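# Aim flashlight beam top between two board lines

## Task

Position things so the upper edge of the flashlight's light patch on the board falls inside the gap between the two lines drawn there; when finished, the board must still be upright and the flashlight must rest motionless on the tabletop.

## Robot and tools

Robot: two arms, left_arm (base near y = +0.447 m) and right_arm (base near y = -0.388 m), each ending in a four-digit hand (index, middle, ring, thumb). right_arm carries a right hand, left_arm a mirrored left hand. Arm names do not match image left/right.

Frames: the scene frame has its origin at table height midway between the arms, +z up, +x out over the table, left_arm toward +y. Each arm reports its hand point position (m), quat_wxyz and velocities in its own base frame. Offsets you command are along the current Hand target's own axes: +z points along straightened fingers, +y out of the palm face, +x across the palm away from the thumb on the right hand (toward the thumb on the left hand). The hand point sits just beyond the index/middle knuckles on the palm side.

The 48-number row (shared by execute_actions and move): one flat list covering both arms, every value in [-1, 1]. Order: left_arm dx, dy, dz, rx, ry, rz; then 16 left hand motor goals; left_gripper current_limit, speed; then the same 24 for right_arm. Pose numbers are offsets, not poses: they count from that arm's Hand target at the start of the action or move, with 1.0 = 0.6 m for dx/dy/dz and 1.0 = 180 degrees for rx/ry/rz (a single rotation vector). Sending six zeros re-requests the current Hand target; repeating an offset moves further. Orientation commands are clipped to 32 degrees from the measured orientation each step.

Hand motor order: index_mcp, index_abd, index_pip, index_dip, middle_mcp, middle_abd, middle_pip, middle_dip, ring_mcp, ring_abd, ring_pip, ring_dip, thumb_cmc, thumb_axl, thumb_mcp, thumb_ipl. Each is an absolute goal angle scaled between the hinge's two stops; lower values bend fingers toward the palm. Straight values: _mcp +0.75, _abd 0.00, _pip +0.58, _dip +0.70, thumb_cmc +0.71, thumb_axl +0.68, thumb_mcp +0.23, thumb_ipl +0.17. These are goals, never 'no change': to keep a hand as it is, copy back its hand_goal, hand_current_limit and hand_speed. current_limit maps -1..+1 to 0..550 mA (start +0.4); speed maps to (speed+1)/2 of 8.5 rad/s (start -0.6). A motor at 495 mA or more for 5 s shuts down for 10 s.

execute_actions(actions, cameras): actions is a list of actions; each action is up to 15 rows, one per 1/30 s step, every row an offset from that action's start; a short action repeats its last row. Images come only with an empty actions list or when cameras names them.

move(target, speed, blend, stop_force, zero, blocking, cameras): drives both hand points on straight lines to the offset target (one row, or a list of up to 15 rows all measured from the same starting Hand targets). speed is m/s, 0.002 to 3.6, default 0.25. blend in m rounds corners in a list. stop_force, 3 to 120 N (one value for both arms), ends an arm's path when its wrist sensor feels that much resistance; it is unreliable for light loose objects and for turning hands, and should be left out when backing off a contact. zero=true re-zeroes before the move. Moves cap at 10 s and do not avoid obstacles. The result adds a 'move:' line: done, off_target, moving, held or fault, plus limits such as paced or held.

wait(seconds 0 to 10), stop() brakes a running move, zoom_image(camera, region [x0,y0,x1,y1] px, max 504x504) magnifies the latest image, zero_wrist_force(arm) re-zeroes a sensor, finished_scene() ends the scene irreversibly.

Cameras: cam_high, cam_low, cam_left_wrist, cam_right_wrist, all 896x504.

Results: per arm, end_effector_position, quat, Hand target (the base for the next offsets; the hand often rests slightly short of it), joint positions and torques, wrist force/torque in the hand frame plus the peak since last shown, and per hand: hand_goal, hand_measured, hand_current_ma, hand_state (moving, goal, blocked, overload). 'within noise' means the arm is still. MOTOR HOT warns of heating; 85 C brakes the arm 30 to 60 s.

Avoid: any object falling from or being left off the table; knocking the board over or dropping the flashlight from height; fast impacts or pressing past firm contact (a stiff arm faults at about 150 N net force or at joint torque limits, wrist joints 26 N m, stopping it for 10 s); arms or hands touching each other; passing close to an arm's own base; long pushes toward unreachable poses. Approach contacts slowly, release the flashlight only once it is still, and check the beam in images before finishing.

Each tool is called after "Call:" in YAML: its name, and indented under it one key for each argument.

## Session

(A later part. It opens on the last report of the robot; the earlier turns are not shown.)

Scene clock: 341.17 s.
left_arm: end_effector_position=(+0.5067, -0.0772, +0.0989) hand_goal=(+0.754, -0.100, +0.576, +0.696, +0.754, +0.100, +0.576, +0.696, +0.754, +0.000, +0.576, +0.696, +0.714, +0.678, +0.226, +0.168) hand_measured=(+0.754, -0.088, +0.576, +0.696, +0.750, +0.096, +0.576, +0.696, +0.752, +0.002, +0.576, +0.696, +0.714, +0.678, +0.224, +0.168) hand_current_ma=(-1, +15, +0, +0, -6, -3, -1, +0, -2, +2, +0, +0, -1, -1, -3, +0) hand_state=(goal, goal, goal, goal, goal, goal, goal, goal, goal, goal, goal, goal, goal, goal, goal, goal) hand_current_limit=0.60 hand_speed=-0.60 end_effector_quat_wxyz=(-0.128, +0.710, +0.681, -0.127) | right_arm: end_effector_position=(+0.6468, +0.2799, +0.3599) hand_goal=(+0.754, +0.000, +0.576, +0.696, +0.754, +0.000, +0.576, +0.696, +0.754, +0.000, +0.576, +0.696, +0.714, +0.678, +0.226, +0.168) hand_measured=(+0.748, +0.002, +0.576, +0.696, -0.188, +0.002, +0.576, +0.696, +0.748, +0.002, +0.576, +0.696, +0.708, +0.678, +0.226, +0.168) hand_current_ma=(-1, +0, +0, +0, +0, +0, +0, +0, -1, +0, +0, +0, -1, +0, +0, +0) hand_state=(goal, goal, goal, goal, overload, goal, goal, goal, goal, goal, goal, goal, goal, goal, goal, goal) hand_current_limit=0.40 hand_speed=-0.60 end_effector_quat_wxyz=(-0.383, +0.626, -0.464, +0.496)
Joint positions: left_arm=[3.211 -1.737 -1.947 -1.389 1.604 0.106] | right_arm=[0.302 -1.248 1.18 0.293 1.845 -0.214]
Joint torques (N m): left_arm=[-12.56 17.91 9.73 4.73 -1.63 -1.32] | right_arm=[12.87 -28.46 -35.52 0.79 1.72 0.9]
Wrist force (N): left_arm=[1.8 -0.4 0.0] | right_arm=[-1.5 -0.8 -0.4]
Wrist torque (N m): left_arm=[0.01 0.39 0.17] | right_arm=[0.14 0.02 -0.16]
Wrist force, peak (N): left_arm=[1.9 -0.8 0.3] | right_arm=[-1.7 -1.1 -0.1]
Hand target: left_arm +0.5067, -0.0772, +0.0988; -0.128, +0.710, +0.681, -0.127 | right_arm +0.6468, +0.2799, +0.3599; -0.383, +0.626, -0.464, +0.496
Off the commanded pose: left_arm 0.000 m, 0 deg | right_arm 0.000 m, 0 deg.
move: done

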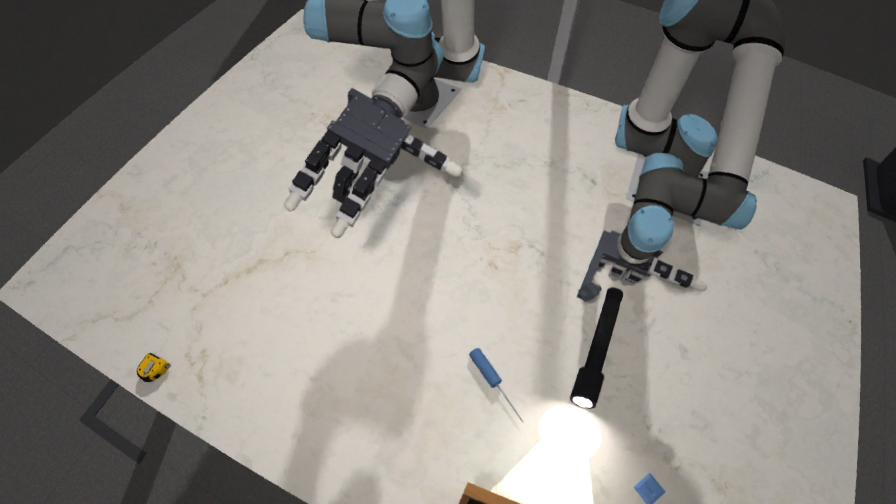

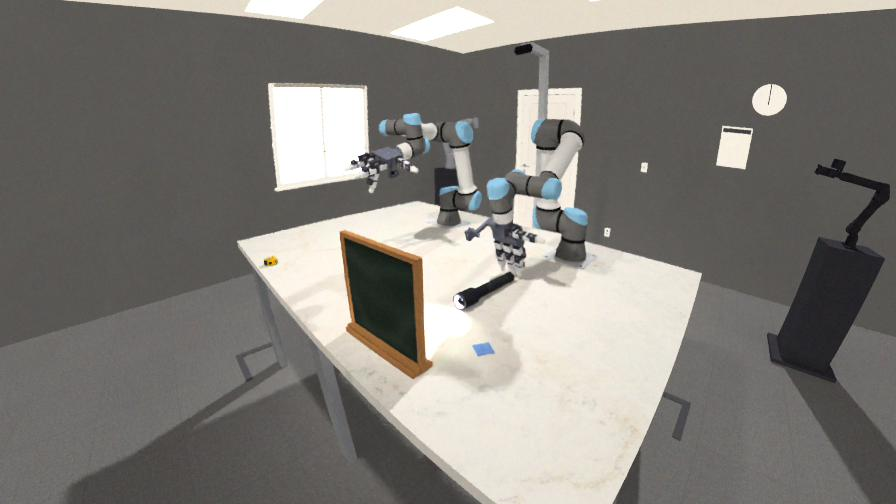

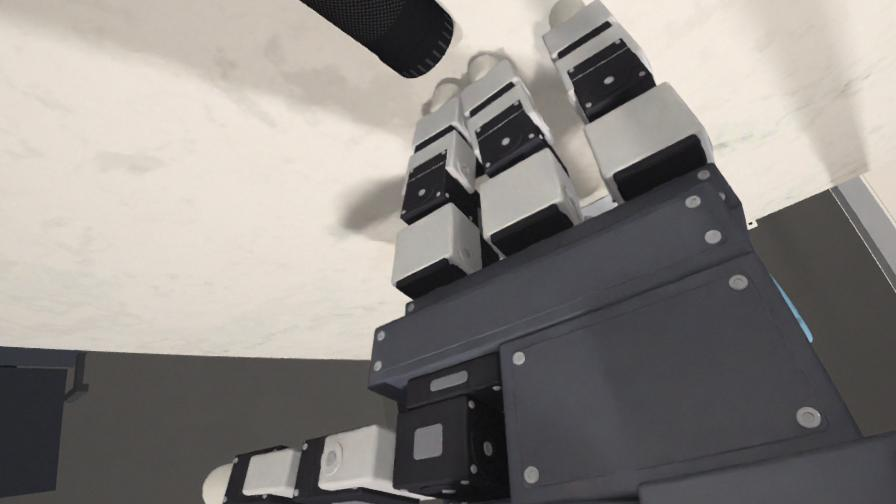

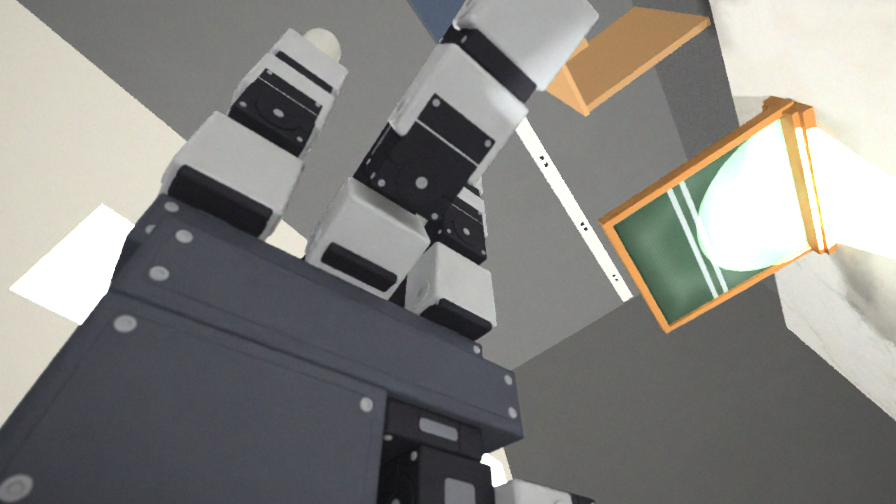

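Call:
move:
  target: [0,0.0251,-0.0091,0,0,0, 0.754,-0.1,0.576,0.696,0.754,0.1,0.576,0.696,0.754,0,0.576,0.696,0.714,0.678,0.226,0.168,0.6,-0.6, 0,0,0,0,0,0, 0.754,0,0.576,0.696,0.754,0,0.576,0.696,0.754,0,0.576,0.696,0.714,0.678,0.226,0.168,0.4,-0.6]
  speed: 0.03
  cameras: ["cam_left_wrist","cam_right_wrist"]

Call:
zoom_image:
  camera: "cam_right_wrist"
  region: [670, 170, 760, 300]

Scene clock: 352.30 s.
left_arm: end_effector_position=(+0.5225, -0.0779, +0.0985) hand_goal=(+0.754, -0.100, +0.576, +0.696, +0.754, +0.100, +0.576, +0.696, +0.754, +0.000, +0.576, +0.696, +0.714, +0.678, +0.226, +0.168) hand_measured=(+0.754, -0.088, +0.576, +0.696, +0.750, +0.096, +0.576, +0.696, +0.752, +0.002, +0.576, +0.696, +0.714, +0.678, +0.224, +0.168) hand_current_ma=(-1, +15, +0, +0, -6, -3, -1, +0, -2, +2, +0, +0, -1, -1, -3, +0) hand_state=(goal, goal, goal, goal, goal, goal, goal, goal, goal, goal, goal, goal, goal, goal, goal, goal) hand_current_limit=0.60 hand_speed=-0.60 end_effector_quat_wxyz=(-0.128, +0.710, +0.681, -0.127) | right_arm: end_effector_position=(+0.6468, +0.2799, +0.3599) hand_goal=(+0.754, +0.000, +0.576, +0.696, +0.754, +0.000, +0.576, +0.696, +0.754, +0.000, +0.576, +0.696, +0.714, +0.678, +0.226, +0.168) hand_measured=(+0.748, +0.002, +0.576, +0.696, -0.188, +0.002, +0.576, +0.696, +0.748, +0.002, +0.576, +0.696, +0.708, +0.678, +0.226, +0.168) hand_current_ma=(-1, +0, +0, +0, +0, +0, +0, +0, -1, +0, +0, +0, -1, +0, +0, +0) hand_state=(goal, goal, goal, goal, overload, goal, goal, goal, goal, goal, goal, goal, goal, goal, goal, goal) hand_current_limit=0.40 hand_speed=-0.60 end_effector_quat_wxyz=(-0.383, +0.626, -0.464, +0.496)
Joint positions: left_arm=[3.207 -1.773 -1.904 -1.396 1.603 0.103] | right_arm=[0.302 -1.248 1.18 0.293 1.845 -0.214]
Joint torques (N m): left_arm=[-12.44 18.49 31.88 -1.12 -1.7 -1.53] | right_arm=[11.74 -27.62 -34.56 0.84 1.41 0.58]
Wrist force (N): left_arm=[1.4 -0.3 0.1] | right_arm=[-1.5 -0.9 -0.1]
Wrist torque (N m): left_arm=[0.01 0.43 0.13] | right_arm=[0.09 0.01 -0.16]
Wrist force, peak (N): left_arm=[2.1 -0.8 0.2] | right_arm=[-1.7 -1.2 -0.2]
Hand target: left_arm +0.5227, -0.0779, +0.0985; -0.128, +0.710, +0.681, -0.127 | right_arm +0.6468, +0.2799, +0.3599; -0.383, +0.626, -0.464, +0.496
Off the commanded pose: left_arm 0.000 m, 0 deg | right_arm 0.000 m, 0 deg.
move: done
Images, in order (width x height): cam_left_wrist 896x504, cam_right_wrist 896x504.

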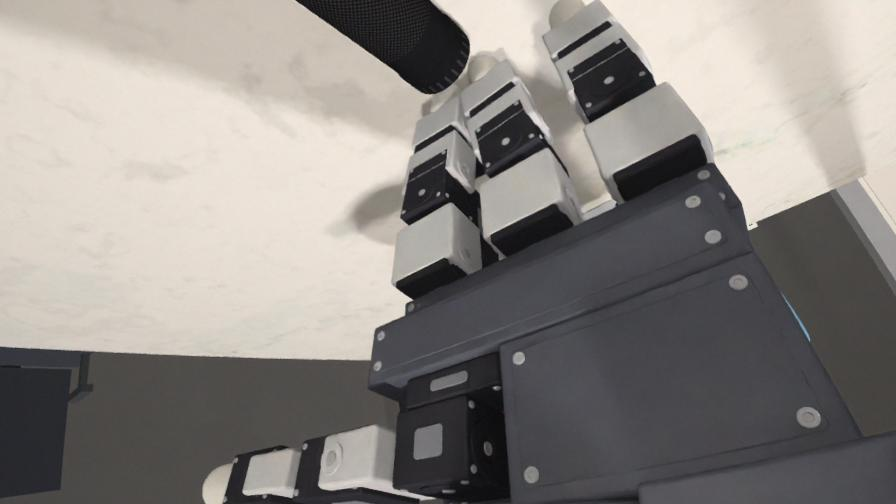

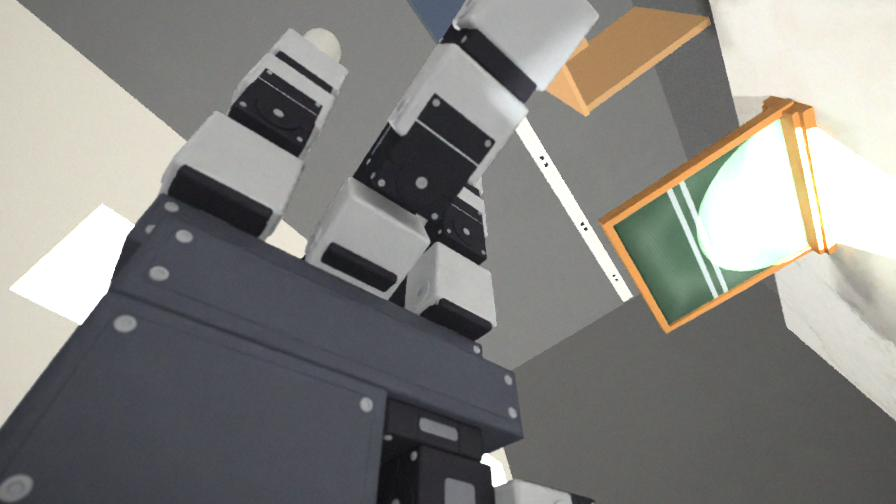

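Scaled by 3.877.

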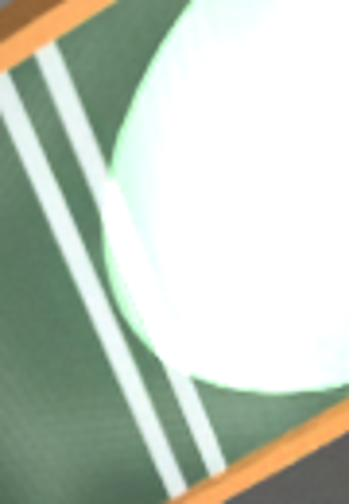

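Call:
move:
  target: [0,0.0063,-0.0023,0,0,0, 0.754,-0.1,0.576,0.696,0.754,0.1,0.576,0.696,0.754,0,0.576,0.696,0.714,0.678,0.226,0.168,0.6,-0.6, 0,0,0,0,0,0, 0.754,0,0.576,0.696,0.754,0,0.576,0.696,0.754,0,0.576,0.696,0.714,0.678,0.226,0.168,0.4,-0.6]
  speed: 0.02
  cameras: ["cam_left_wrist","cam_right_wrist"]

Call:
zoom_image:
  camera: "cam_right_wrist"
  region: [670, 170, 760, 300]

Scene clock: 357.10 s.
left_arm: end_effector_position=(+0.5266, -0.0781, +0.0985) hand_goal=(+0.754, -0.100, +0.576, +0.696, +0.754, +0.100, +0.576, +0.696, +0.754, +0.000, +0.576, +0.696, +0.714, +0.678, +0.226, +0.168) hand_measured=(+0.754, -0.088, +0.576, +0.696, +0.750, +0.096, +0.576, +0.696, +0.752, +0.002, +0.576, +0.696, +0.714, +0.678, +0.224, +0.168) hand_current_ma=(-1, +15, +0, +0, -6, -3, -1, +0, -2, +2, +0, +0, -1, -1, -3, +0) hand_state=(goal, goal, goal, goal, goal, goal, goal, goal, goal, goal, goal, goal, goal, goal, goal, goal) hand_current_limit=0.60 hand_speed=-0.60 end_effector_quat_wxyz=(-0.128, +0.710, +0.681, -0.127) end_effector_velocity=(+0.002, +0.000, +0.001) end_effector_angular_velocity=(+0.000, -0.002, -0.002) | right_arm: end_effector_position=(+0.6468, +0.2799, +0.3599) hand_goal=(+0.754, +0.000, +0.576, +0.696, +0.754, +0.000, +0.576, +0.696, +0.754, +0.000, +0.576, +0.696, +0.714, +0.678, +0.226, +0.168) hand_measured=(+0.748, +0.002, +0.576, +0.696, -0.188, +0.002, +0.576, +0.696, +0.748, +0.002, +0.576, +0.696, +0.708, +0.678, +0.226, +0.168) hand_current_ma=(-1, +0, +0, +0, +0, +0, +0, +0, -1, +0, +0, +0, -1, +0, +0, +0) hand_state=(goal, goal, goal, goal, overload, goal, goal, goal, goal, goal, goal, goal, goal, goal, goal, goal) hand_current_limit=0.40 hand_speed=-0.60 end_effector_quat_wxyz=(-0.383, +0.626, -0.464, +0.496)
Joint positions: left_arm=[3.207 -1.782 -1.893 -1.398 1.602 0.102] | right_arm=[0.302 -1.248 1.18 0.293 1.845 -0.214]
Joint velocities: left_arm=[0 -0.002 0.005 -0.001 0 0.001] | right_arm=[within noise]
Joint torques (N m): left_arm=[-12.7 19.28 31.59 -1.29 -1.66 -1.49] | right_arm=[11.86 -28.51 -34.99 0.85 1.26 0.57]
Wrist force (N): left_arm=[1.8 -0.4 0.1] | right_arm=[-1.6 -0.8 -0.2]
Wrist torque (N m): left_arm=[-0.02 0.39 0.18] | right_arm=[0.12 0.03 -0.17]
Wrist force, peak (N): left_arm=[2.1 -0.6 0.1] | right_arm=[-1.9 -0.9 -0.3]
Hand target: left_arm +0.5267, -0.0781, +0.0985; -0.128, +0.710, +0.681, -0.127 | right_arm +0.6468, +0.2799, +0.3599; -0.383, +0.626, -0.464, +0.496
Off the commanded pose: left_arm 0.000 m, 0 deg | right_arm 0.000 m, 0 deg.
move: done
Images, in order (width x height): cam_left_wrist 896x504, cam_right_wrist 896x504.

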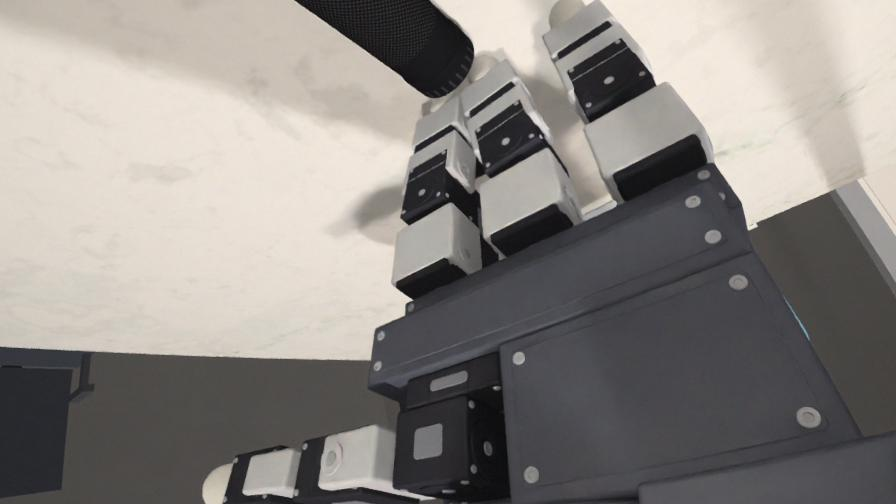

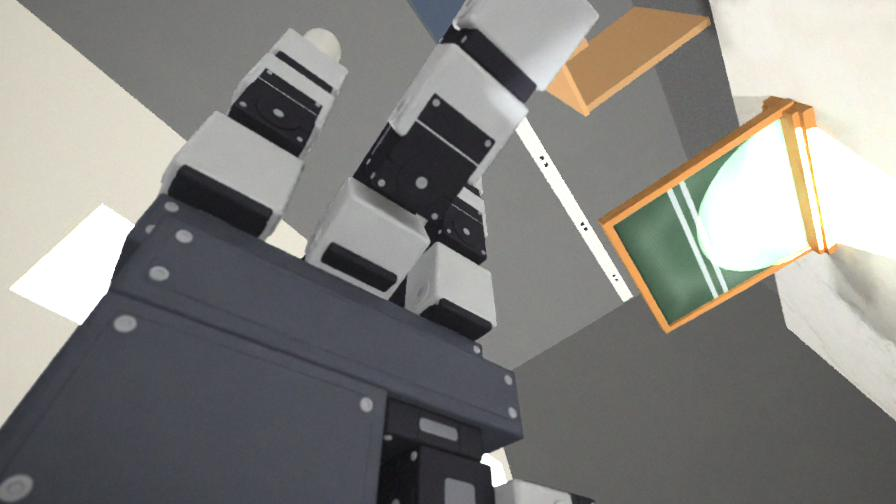

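Scaled by 3.877.

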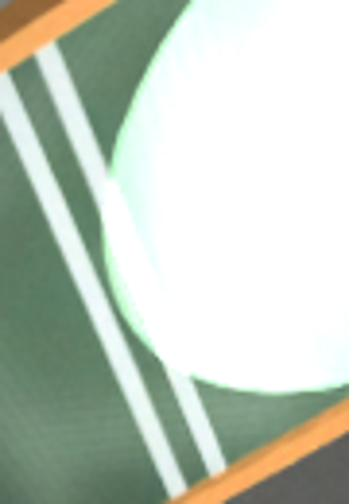

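Call:
move:
  target: [0,0.0063,-0.0023,0,0,0, 0.754,-0.1,0.576,0.696,0.754,0.1,0.576,0.696,0.754,0,0.576,0.696,0.714,0.678,0.226,0.168,0.6,-0.6, 0,0,0,0,0,0, 0.754,0,0.576,0.696,0.754,0,0.576,0.696,0.754,0,0.576,0.696,0.714,0.678,0.226,0.168,0.4,-0.6]
  speed: 0.02
  cameras: ["cam_left_wrist","cam_right_wrist"]

Call:
zoom_image:
  camera: "cam_right_wrist"
  region: [670, 170, 760, 300]

Scene clock: 360.93 s.
left_arm: end_effector_position=(+0.5306, -0.0782, +0.0984) hand_goal=(+0.754, -0.100, +0.576, +0.696, +0.754, +0.100, +0.576, +0.696, +0.754, +0.000, +0.576, +0.696, +0.714, +0.678, +0.226, +0.168) hand_measured=(+0.754, -0.088, +0.576, +0.696, +0.750, +0.096, +0.576, +0.696, +0.752, +0.002, +0.576, +0.696, +0.714, +0.678, +0.224, +0.168) hand_current_ma=(-1, +15, +0, +0, -6, -3, -1, +0, -2, +2, +0, +0, -1, -1, -3, +0) hand_state=(goal, goal, goal, goal, goal, goal, goal, goal, goal, goal, goal, goal, goal, goal, goal, goal) hand_current_limit=0.60 hand_speed=-0.60 end_effector_quat_wxyz=(-0.128, +0.710, +0.681, -0.127) | right_arm: end_effector_position=(+0.6468, +0.2799, +0.3599) hand_goal=(+0.754, +0.000, +0.576, +0.696, +0.754, +0.000, +0.576, +0.696, +0.754, +0.000, +0.576, +0.696, +0.714, +0.678, +0.226, +0.168) hand_measured=(+0.748, +0.002, +0.576, +0.696, -0.188, +0.002, +0.576, +0.696, +0.748, +0.002, +0.576, +0.696, +0.708, +0.678, +0.226, +0.168) hand_current_ma=(-1, +0, +0, +0, +0, +0, +0, +0, -1, +0, +0, +0, -1, +0, +0, +0) hand_state=(goal, goal, goal, goal, overload, goal, goal, goal, goal, goal, goal, goal, goal, goal, goal, goal) hand_current_limit=0.40 hand_speed=-0.60 end_effector_quat_wxyz=(-0.383, +0.626, -0.464, +0.496)
Joint positions: left_arm=[3.206 -1.79 -1.882 -1.4 1.602 0.101] | right_arm=[0.302 -1.248 1.18 0.293 1.845 -0.214]
Joint torques (N m): left_arm=[-12.4 20.1 31.92 -1.17 -1.67 -1.42] | right_arm=[12.13 -28.68 -34.22 1 1.31 0.7]
Wrist force (N): left_arm=[1.5 -0.6 -0.4] | right_arm=[-1.6 -0.8 -0.2]
Wrist torque (N m): left_arm=[0.00 0.40 0.15] | right_arm=[0.13 0.02 -0.16]
Wrist force, peak (N): left_arm=[2.2 -0.6 -0.3] | right_arm=[-1.7 -1.1 -0.2]
Hand target: left_arm +0.5307, -0.0782, +0.0984; -0.128, +0.710, +0.681, -0.127 | right_arm +0.6468, +0.2799, +0.3599; -0.383, +0.626, -0.464, +0.496
Off the commanded pose: left_arm 0.000 m, 0 deg | right_arm 0.000 m, 0 deg.
move: done
Images, in order (width x height): cam_left_wrist 896x504, cam_right_wrist 896x504.

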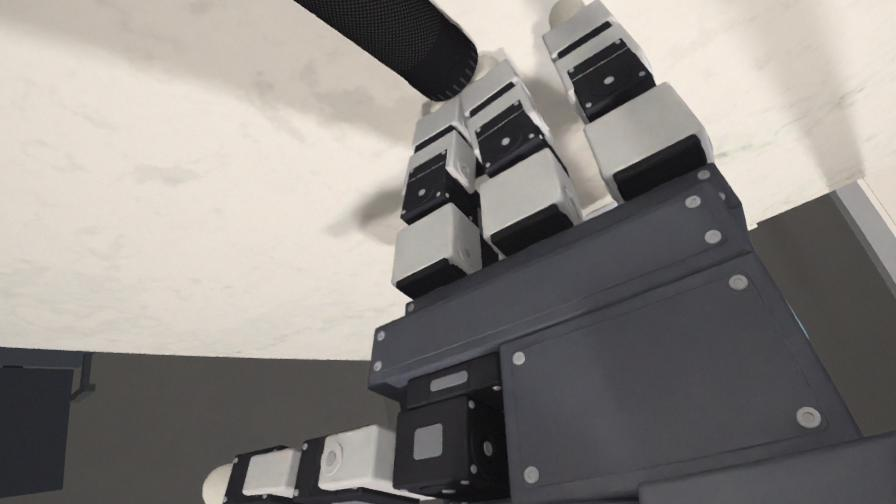

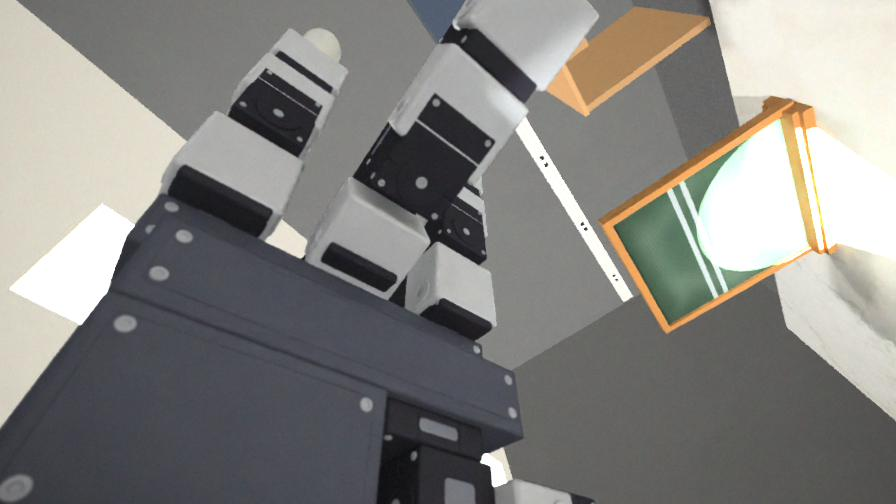

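Scaled by 3.877.

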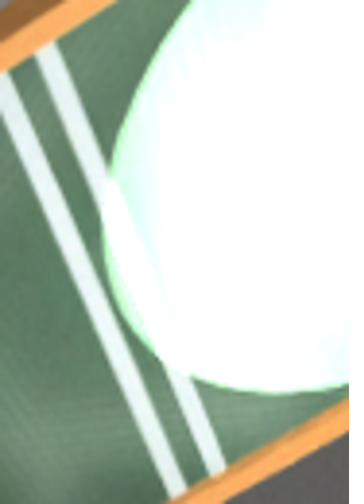

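Call:
move:
  target: [0,0.0063,-0.0023,0,0,0, 0.754,-0.1,0.576,0.696,0.754,0.1,0.576,0.696,0.754,0,0.576,0.696,0.714,0.678,0.226,0.168,0.6,-0.6, 0,0,0,0,0,0, 0.754,0,0.576,0.696,0.754,0,0.576,0.696,0.754,0,0.576,0.696,0.714,0.678,0.226,0.168,0.4,-0.6]
  speed: 0.02
  cameras: ["cam_left_wrist","cam_right_wrist"]

Call:
zoom_image:
  camera: "cam_right_wrist"
  region: [670, 170, 760, 300]

Scene clock: 364.50 s.
left_arm: end_effector_position=(+0.5346, -0.0784, +0.0984) hand_goal=(+0.754, -0.100, +0.576, +0.696, +0.754, +0.100, +0.576, +0.696, +0.754, +0.000, +0.576, +0.696, +0.714, +0.678, +0.226, +0.168) hand_measured=(+0.764, -0.088, +0.582, +0.696, +0.764, +0.096, +0.582, +0.696, +0.752, +0.002, +0.576, +0.696, +0.714, +0.678, +0.224, +0.168) hand_current_ma=(+17, +15, +6, +0, +15, -3, +7, +0, -2, +2, +0, +0, -1, -1, -3, +0) hand_state=(goal, goal, goal, goal, goal, goal, goal, goal, goal, goal, goal, goal, goal, goal, goal, goal) hand_current_limit=0.60 hand_speed=-0.60 end_effector_quat_wxyz=(-0.128, +0.710, +0.681, -0.127) end_effector_velocity=(+0.002, +0.000, +0.000) end_effector_angular_velocity=(+0.000, +0.000, +0.000) | right_arm: end_effector_position=(+0.6468, +0.2799, +0.3599) hand_goal=(+0.754, +0.000, +0.576, +0.696, +0.754, +0.000, +0.576, +0.696, +0.754, +0.000, +0.576, +0.696, +0.714, +0.678, +0.226, +0.168) hand_measured=(+0.748, +0.002, +0.576, +0.696, -0.188, +0.002, +0.576, +0.696, +0.748, +0.002, +0.576, +0.696, +0.708, +0.678, +0.226, +0.168) hand_current_ma=(-1, +0, +0, +0, +0, +0, +0, +0, -1, +0, +0, +0, -1, +0, +0, +0) hand_state=(goal, goal, goal, goal, overload, goal, goal, goal, goal, goal, goal, goal, goal, goal, goal, goal) hand_current_limit=0.40 hand_speed=-0.60 end_effector_quat_wxyz=(-0.383, +0.626, -0.464, +0.496)
Joint positions: left_arm=[3.205 -1.799 -1.871 -1.403 1.602 0.1] | right_arm=[0.302 -1.248 1.18 0.293 1.845 -0.214]
Joint velocities: left_arm=[0 -0.004 0.005 -0.001 0 0.001] | right_arm=[within noise]
Joint torques (N m): left_arm=[-12.37 21.14 32.93 -0.64 -1.68 -1.33] | right_arm=[12.84 -27.37 -35.97 0.76 1.15 0.67]
Wrist force (N): left_arm=[1.3 -1.9 0.6] | right_arm=[-1.5 -0.6 -0.2]
Wrist torque (N m): left_arm=[0.11 0.44 0.13] | right_arm=[0.14 0.01 -0.15]
Wrist force, peak (N): left_arm=[1.8 -2.8 1.1] | right_arm=[-1.7 -1.3 -0.3]
Hand target: left_arm +0.5348, -0.0784, +0.0984; -0.128, +0.710, +0.681, -0.127 | right_arm +0.6468, +0.2799, +0.3599; -0.383, +0.626, -0.464, +0.496
Off the commanded pose: left_arm 0.000 m, 0 deg | right_arm 0.000 m, 0 deg.
move: done
Images, in order (width x height): cam_left_wrist 896x504, cam_right_wrist 896x504.

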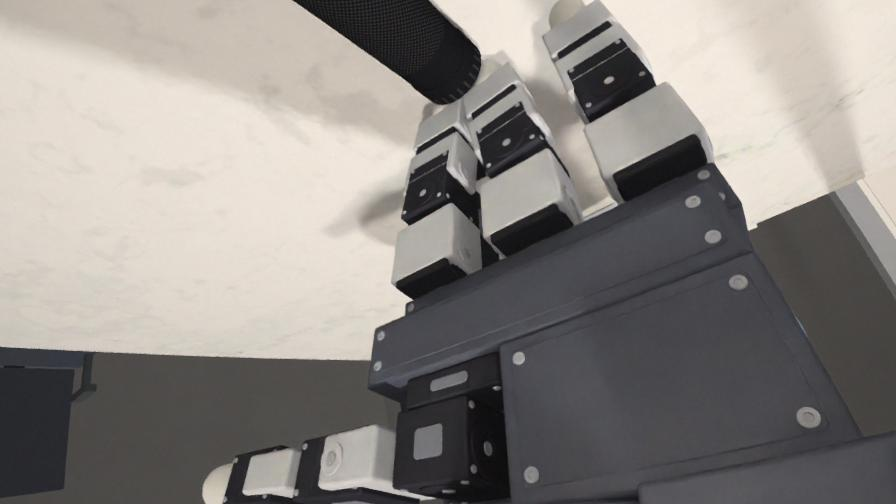

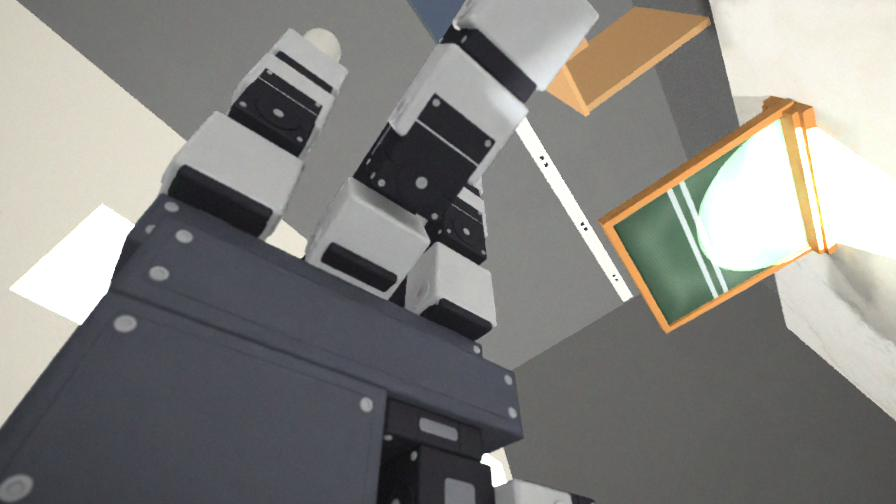

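Scaled by 3.877.

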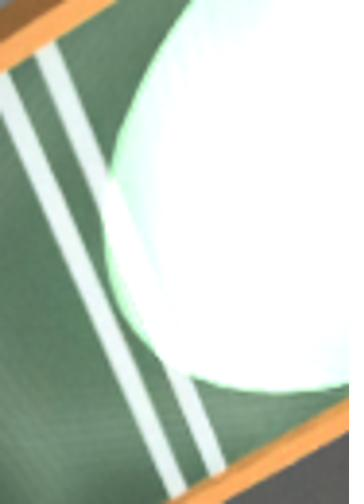

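Call:
move:
  target: [0,0.0055,-0.002,0,0,0, 0.754,-0.1,0.576,0.696,0.754,0.1,0.576,0.696,0.754,0,0.576,0.696,0.714,0.678,0.226,0.168,0.6,-0.6, 0,0,0,0,0,0, 0.754,0,0.576,0.696,0.754,0,0.576,0.696,0.754,0,0.576,0.696,0.714,0.678,0.226,0.168,0.4,-0.6]
  speed: 0.02
  cameras: ["cam_left_wrist","cam_right_wrist"]

Call:
zoom_image:
  camera: "cam_right_wrist"
  region: [670, 170, 760, 300]

Scene clock: 368.30 s.
left_arm: end_effector_position=(+0.5381, -0.0786, +0.0984) hand_goal=(+0.754, -0.100, +0.576, +0.696, +0.754, +0.100, +0.576, +0.696, +0.754, +0.000, +0.576, +0.696, +0.714, +0.678, +0.226, +0.168) hand_measured=(+0.764, -0.088, +0.582, +0.696, +0.764, +0.096, +0.582, +0.696, +0.752, +0.002, +0.576, +0.696, +0.714, +0.678, +0.224, +0.168) hand_current_ma=(+17, +15, +6, +0, +15, -3, +7, +0, -2, +2, +0, +0, -1, -1, -3, +0) hand_state=(goal, goal, goal, goal, goal, goal, goal, goal, goal, goal, goal, goal, goal, goal, goal, goal) hand_current_limit=0.60 hand_speed=-0.60 end_effector_quat_wxyz=(-0.128, +0.710, +0.681, -0.127) | right_arm: end_effector_position=(+0.6468, +0.2799, +0.3599) hand_goal=(+0.754, +0.000, +0.576, +0.696, +0.754, +0.000, +0.576, +0.696, +0.754, +0.000, +0.576, +0.696, +0.714, +0.678, +0.226, +0.168) hand_measured=(+0.748, +0.002, +0.576, +0.696, -0.188, +0.002, +0.576, +0.696, +0.748, +0.002, +0.576, +0.696, +0.708, +0.678, +0.226, +0.168) hand_current_ma=(-1, +0, +0, +0, +0, +0, +0, +0, -1, +0, +0, +0, -1, +0, +0, +0) hand_state=(goal, goal, goal, goal, overload, goal, goal, goal, goal, goal, goal, goal, goal, goal, goal, goal) hand_current_limit=0.40 hand_speed=-0.60 end_effector_quat_wxyz=(-0.383, +0.626, -0.464, +0.496)
Joint positions: left_arm=[3.204 -1.807 -1.861 -1.405 1.602 0.1] | right_arm=[0.302 -1.248 1.18 0.293 1.845 -0.214]
Joint torques (N m): left_arm=[-12.75 20.26 33.21 -0.53 -1.8 -1.35] | right_arm=[10.54 -27.09 -34.27 0.92 1.23 0.62]
Wrist force (N): left_arm=[1.7 -3.0 -0.6] | right_arm=[-1.5 -0.8 -0.2]
Wrist torque (N m): left_arm=[0.08 0.39 0.18] | right_arm=[0.11 0.02 -0.16]
Wrist force, peak (N): left_arm=[1.7 -3.2 -0.5] | right_arm=[-1.8 -1.1 -0.2]
Hand target: left_arm +0.5383, -0.0786, +0.0984; -0.128, +0.710, +0.681, -0.127 | right_arm +0.6468, +0.2799, +0.3599; -0.383, +0.626, -0.464, +0.496
Off the commanded pose: left_arm 0.000 m, 0 deg | right_arm 0.000 m, 0 deg.
move: done
Images, in order (width x height): cam_left_wrist 896x504, cam_right_wrist 896x504.

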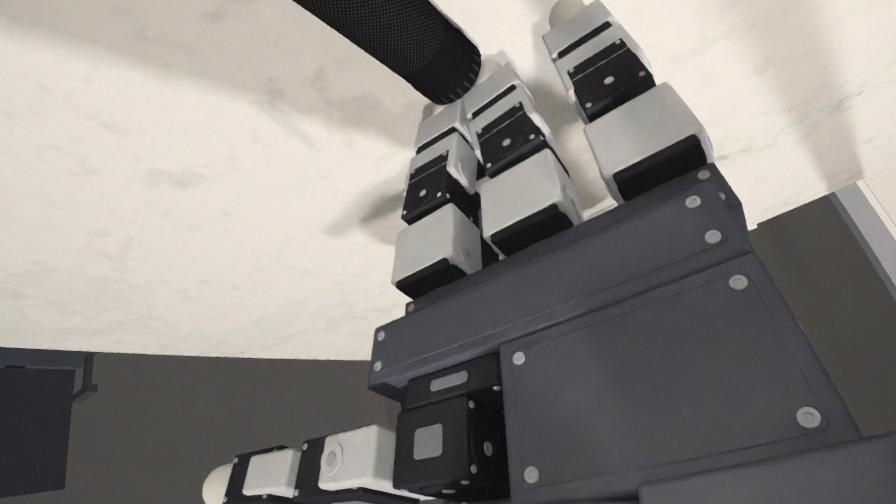

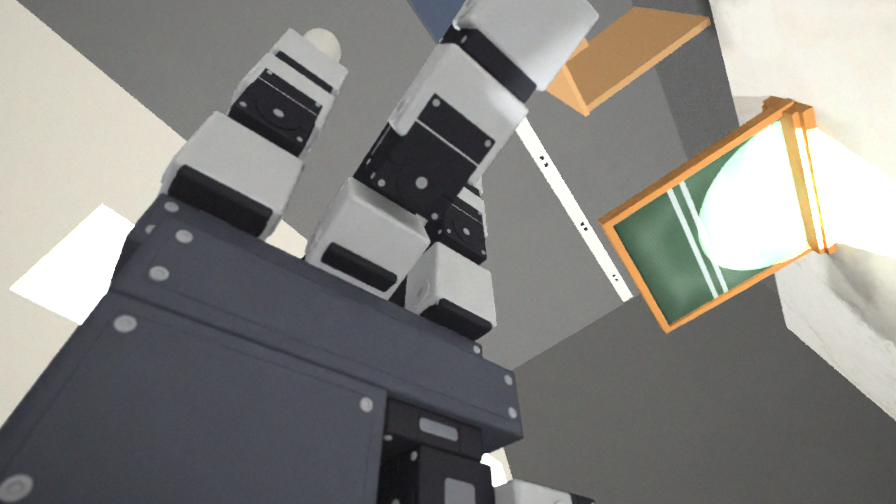

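Scaled by 3.877.

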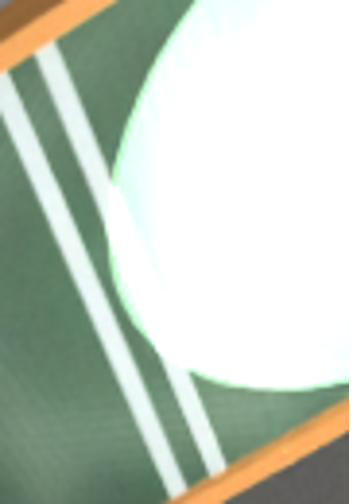

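Call:
move:
  target: [0,0.0031,-0.0011,0,0,0, 0.754,-0.1,0.576,0.696,0.754,0.1,0.576,0.696,0.754,0,0.576,0.696,0.714,0.678,0.226,0.168,0.6,-0.6, 0,0,0,0,0,0, 0.754,0,0.576,0.696,0.754,0,0.576,0.696,0.754,0,0.576,0.696,0.714,0.678,0.226,0.168,0.4,-0.6]
  speed: 0.02
  cameras: ["cam_right_wrist"]

Call:
zoom_image:
  camera: "cam_right_wrist"
  region: [670, 170, 760, 300]

Scene clock: 373.23 s.
left_arm: end_effector_position=(+0.5401, -0.0786, +0.0983) hand_goal=(+0.754, -0.100, +0.576, +0.696, +0.754, +0.100, +0.576, +0.696, +0.754, +0.000, +0.576, +0.696, +0.714, +0.678, +0.226, +0.168) hand_measured=(+0.766, -0.088, +0.582, +0.696, +0.764, +0.096, +0.582, +0.696, +0.752, +0.002, +0.576, +0.696, +0.714, +0.678, +0.224, +0.168) hand_current_ma=(+19, +15, +7, +0, +17, -3, +7, +0, -2, +2, +0, +0, -1, -1, -3, +0) hand_state=(goal, goal, goal, goal, goal, goal, goal, goal, goal, goal, goal, goal, goal, goal, goal, goal) hand_current_limit=0.60 hand_speed=-0.60 end_effector_quat_wxyz=(-0.128, +0.710, +0.681, -0.127) | right_arm: end_effector_position=(+0.6468, +0.2799, +0.3599) hand_goal=(+0.754, +0.000, +0.576, +0.696, +0.754, +0.000, +0.576, +0.696, +0.754, +0.000, +0.576, +0.696, +0.714, +0.678, +0.226, +0.168) hand_measured=(+0.748, +0.002, +0.576, +0.696, -0.188, +0.002, +0.576, +0.696, +0.748, +0.002, +0.576, +0.696, +0.708, +0.678, +0.226, +0.168) hand_current_ma=(-1, +0, +0, +0, +0, +0, +0, +0, -1, +0, +0, +0, -1, +0, +0, +0) hand_state=(goal, goal, goal, goal, overload, goal, goal, goal, goal, goal, goal, goal, goal, goal, goal, goal) hand_current_limit=0.40 hand_speed=-0.60 end_effector_quat_wxyz=(-0.383, +0.626, -0.464, +0.496)
Joint positions: left_arm=[3.204 -1.811 -1.856 -1.406 1.601 0.099] | right_arm=[0.302 -1.248 1.18 0.293 1.845 -0.214]
Joint torques (N m): left_arm=[-12.31 19.92 31.74 -0.58 -1.67 -1.33] | right_arm=[11.8 -27.19 -34.45 0.73 1.32 0.5]
Wrist force (N): left_arm=[1.3 -3.1 -0.7] | right_arm=[-1.5 -0.9 -0.1]
Wrist torque (N m): left_arm=[0.09 0.44 0.14] | right_arm=[0.10 0.01 -0.17]
Wrist force, peak (N): left_arm=[1.5 -3.2 -0.9] | right_arm=[-1.6 -1.2 -0.1]
Hand target: left_arm +0.5402, -0.0786, +0.0983; -0.128, +0.710, +0.681, -0.127 | right_arm +0.6468, +0.2799, +0.3599; -0.383, +0.626, -0.464, +0.496
Off the commanded pose: left_arm 0.000 m, 0 deg | right_arm 0.000 m, 0 deg.
move: done
Images, in order (width x height): cam_right_wrist 896x504.

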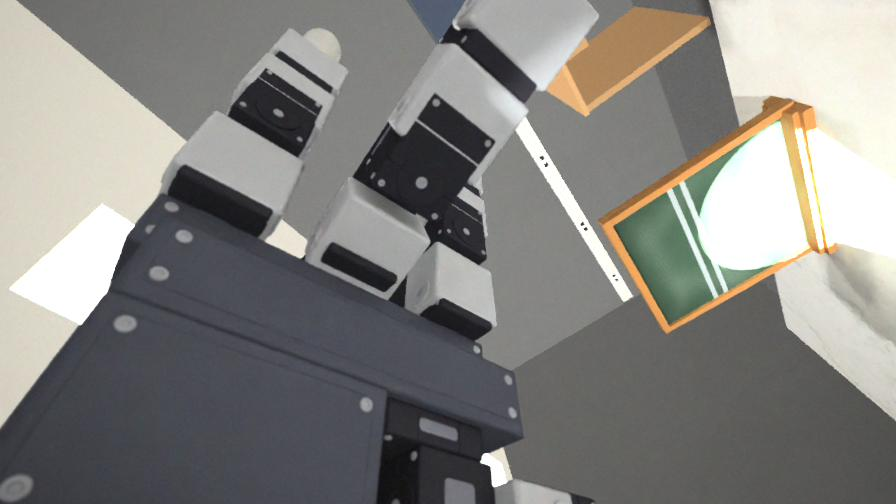

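Scaled by 3.877.

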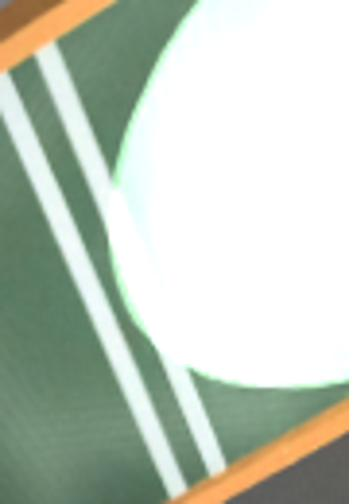

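Call:
move:
  target:
    - [0,-0.0376,0.0137,0,0,0, 0.754,-0.1,0.576,0.696,0.754,0.1,0.576,0.696,0.754,0,0.576,0.696,0.714,0.678,0.226,0.168,0.6,-0.6, 0,0,0,0,0,0, 0.754,0,0.576,0.696,0.754,0,0.576,0.696,0.754,0,0.576,0.696,0.714,0.678,0.226,0.168,0.4,-0.6]
    - [0,-0.1231,-0.2213,0,0,0, 0.754,-0.1,0.576,0.696,0.754,0.1,0.576,0.696,0.754,0,0.576,0.696,0.714,0.678,0.226,0.168,0.6,-0.6, 0,0,0,0,0,0, 0.754,0,0.576,0.696,0.754,0,0.576,0.696,0.754,0,0.576,0.696,0.714,0.678,0.226,0.168,0.4,-0.6]
  speed: [0.06, 0.15]
  cameras: ["all"]

Call:
zoom_image:
  camera: "cam_right_wrist"
  region: [670, 170, 760, 300]

Scene clock: 379.77 s.
left_arm: end_effector_position=(+0.5183, -0.0767, +0.2485) hand_goal=(+0.754, -0.100, +0.576, +0.696, +0.754, +0.100, +0.576, +0.696, +0.754, +0.000, +0.576, +0.696, +0.714, +0.678, +0.226, +0.168) hand_measured=(+0.752, -0.088, +0.578, +0.696, +0.750, +0.096, +0.578, +0.696, +0.752, +0.002, +0.576, +0.696, +0.712, +0.678, +0.224, +0.168) hand_current_ma=(-2, +15, +1, +0, -4, -3, +1, +0, -3, +2, +0, +0, -1, -1, -3, +0) hand_state=(goal, goal, goal, goal, goal, goal, goal, goal, goal, goal, goal, goal, goal, goal, goal, goal) hand_current_limit=0.60 hand_speed=-0.60 end_effector_quat_wxyz=(-0.128, +0.710, +0.681, -0.127) | right_arm: end_effector_position=(+0.6468, +0.2799, +0.3599) hand_goal=(+0.754, +0.000, +0.576, +0.696, +0.754, +0.000, +0.576, +0.696, +0.754, +0.000, +0.576, +0.696, +0.714, +0.678, +0.226, +0.168) hand_measured=(+0.748, +0.002, +0.576, +0.696, -0.188, +0.002, +0.576, +0.696, +0.748, +0.002, +0.576, +0.696, +0.708, +0.678, +0.226, +0.168) hand_current_ma=(-1, +0, +0, +0, +0, +0, +0, +0, -1, +0, +0, +0, -1, +0, +0, +0) hand_state=(goal, goal, goal, goal, overload, goal, goal, goal, goal, goal, goal, goal, goal, goal, goal, goal) hand_current_limit=0.40 hand_speed=-0.60 end_effector_quat_wxyz=(-0.383, +0.626, -0.464, +0.496)
Joint positions: left_arm=[3.21 -1.641 -1.648 -1.783 1.604 0.105] | right_arm=[0.302 -1.248 1.18 0.293 1.845 -0.214]
Joint torques (N m): left_arm=[15.02 33.11 35.19 -1.28 2.48 0.97] | right_arm=[12.33 -28.61 -34.84 1 1.11 0.32]
Wrist force (N): left_arm=[1.7 -0.3 0.1] | right_arm=[-1.3 -0.8 0.1]
Wrist torque (N m): left_arm=[0.04 0.39 -0.08] | right_arm=[0.09 -0.03 -0.14]
Wrist force, peak (N): left_arm=[1.4 -3.3 -0.7] | right_arm=[-1.7 -1.2 -0.1]
Hand target: left_arm +0.5183, -0.0767, +0.2486; -0.128, +0.710, +0.681, -0.127 | right_arm +0.6468, +0.2799, +0.3599; -0.383, +0.626, -0.464, +0.496
Off the commanded pose: left_arm 0.000 m, 0 deg | right_arm 0.000 m, 0 deg.
move: done

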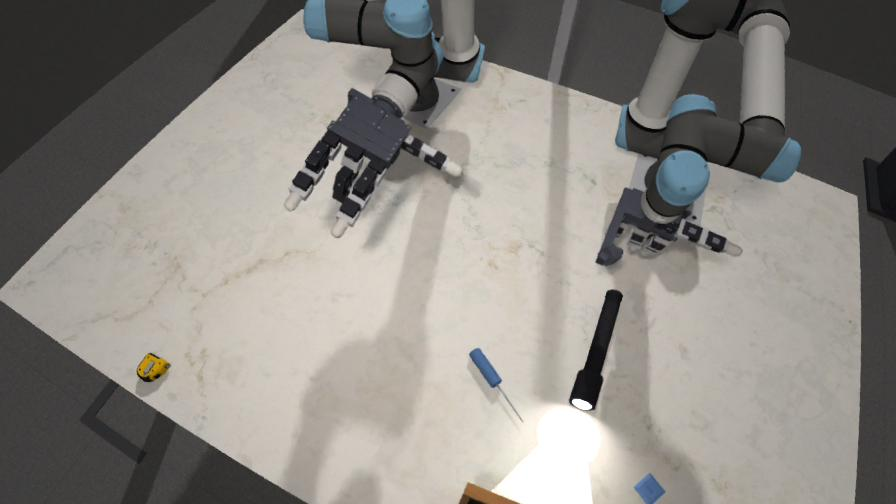

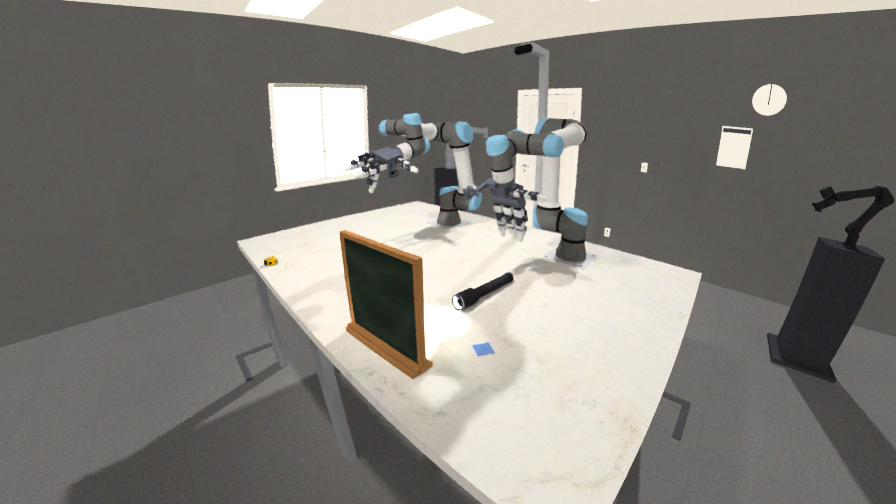

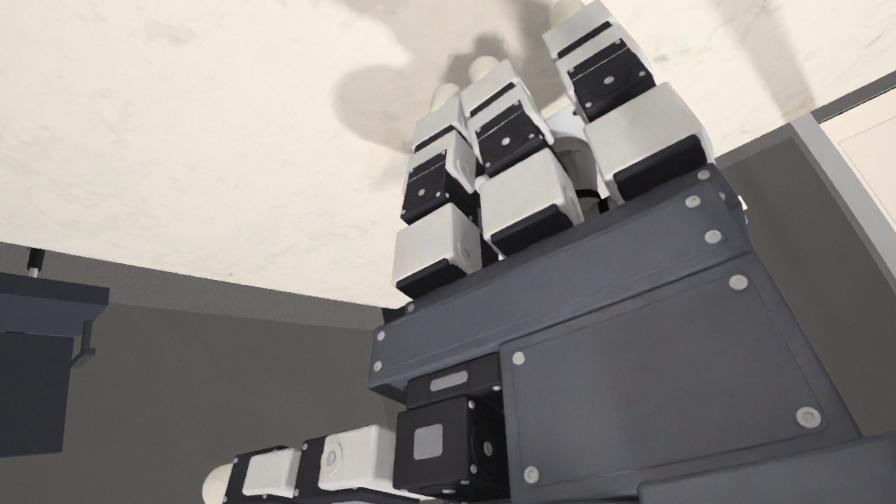

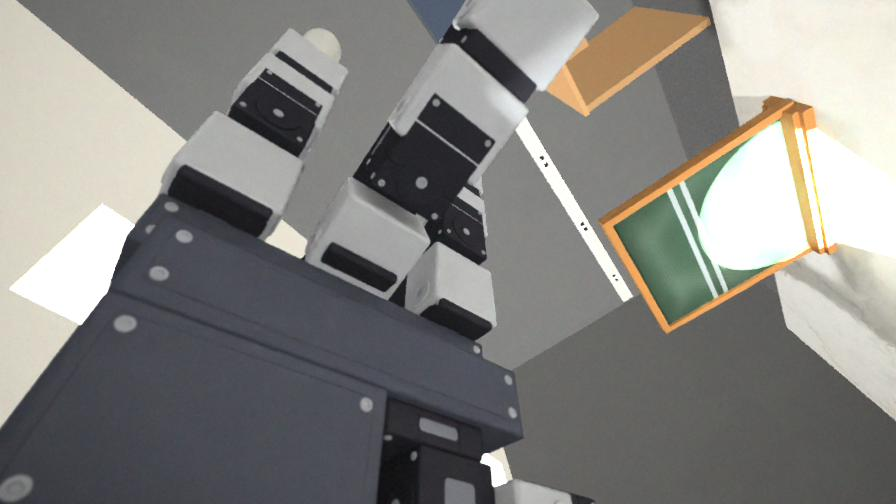

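Scaled by 3.877.

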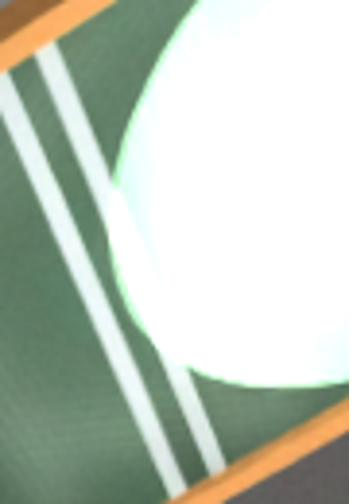

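Call:
finished_scene:

The scene is finished: the task was done.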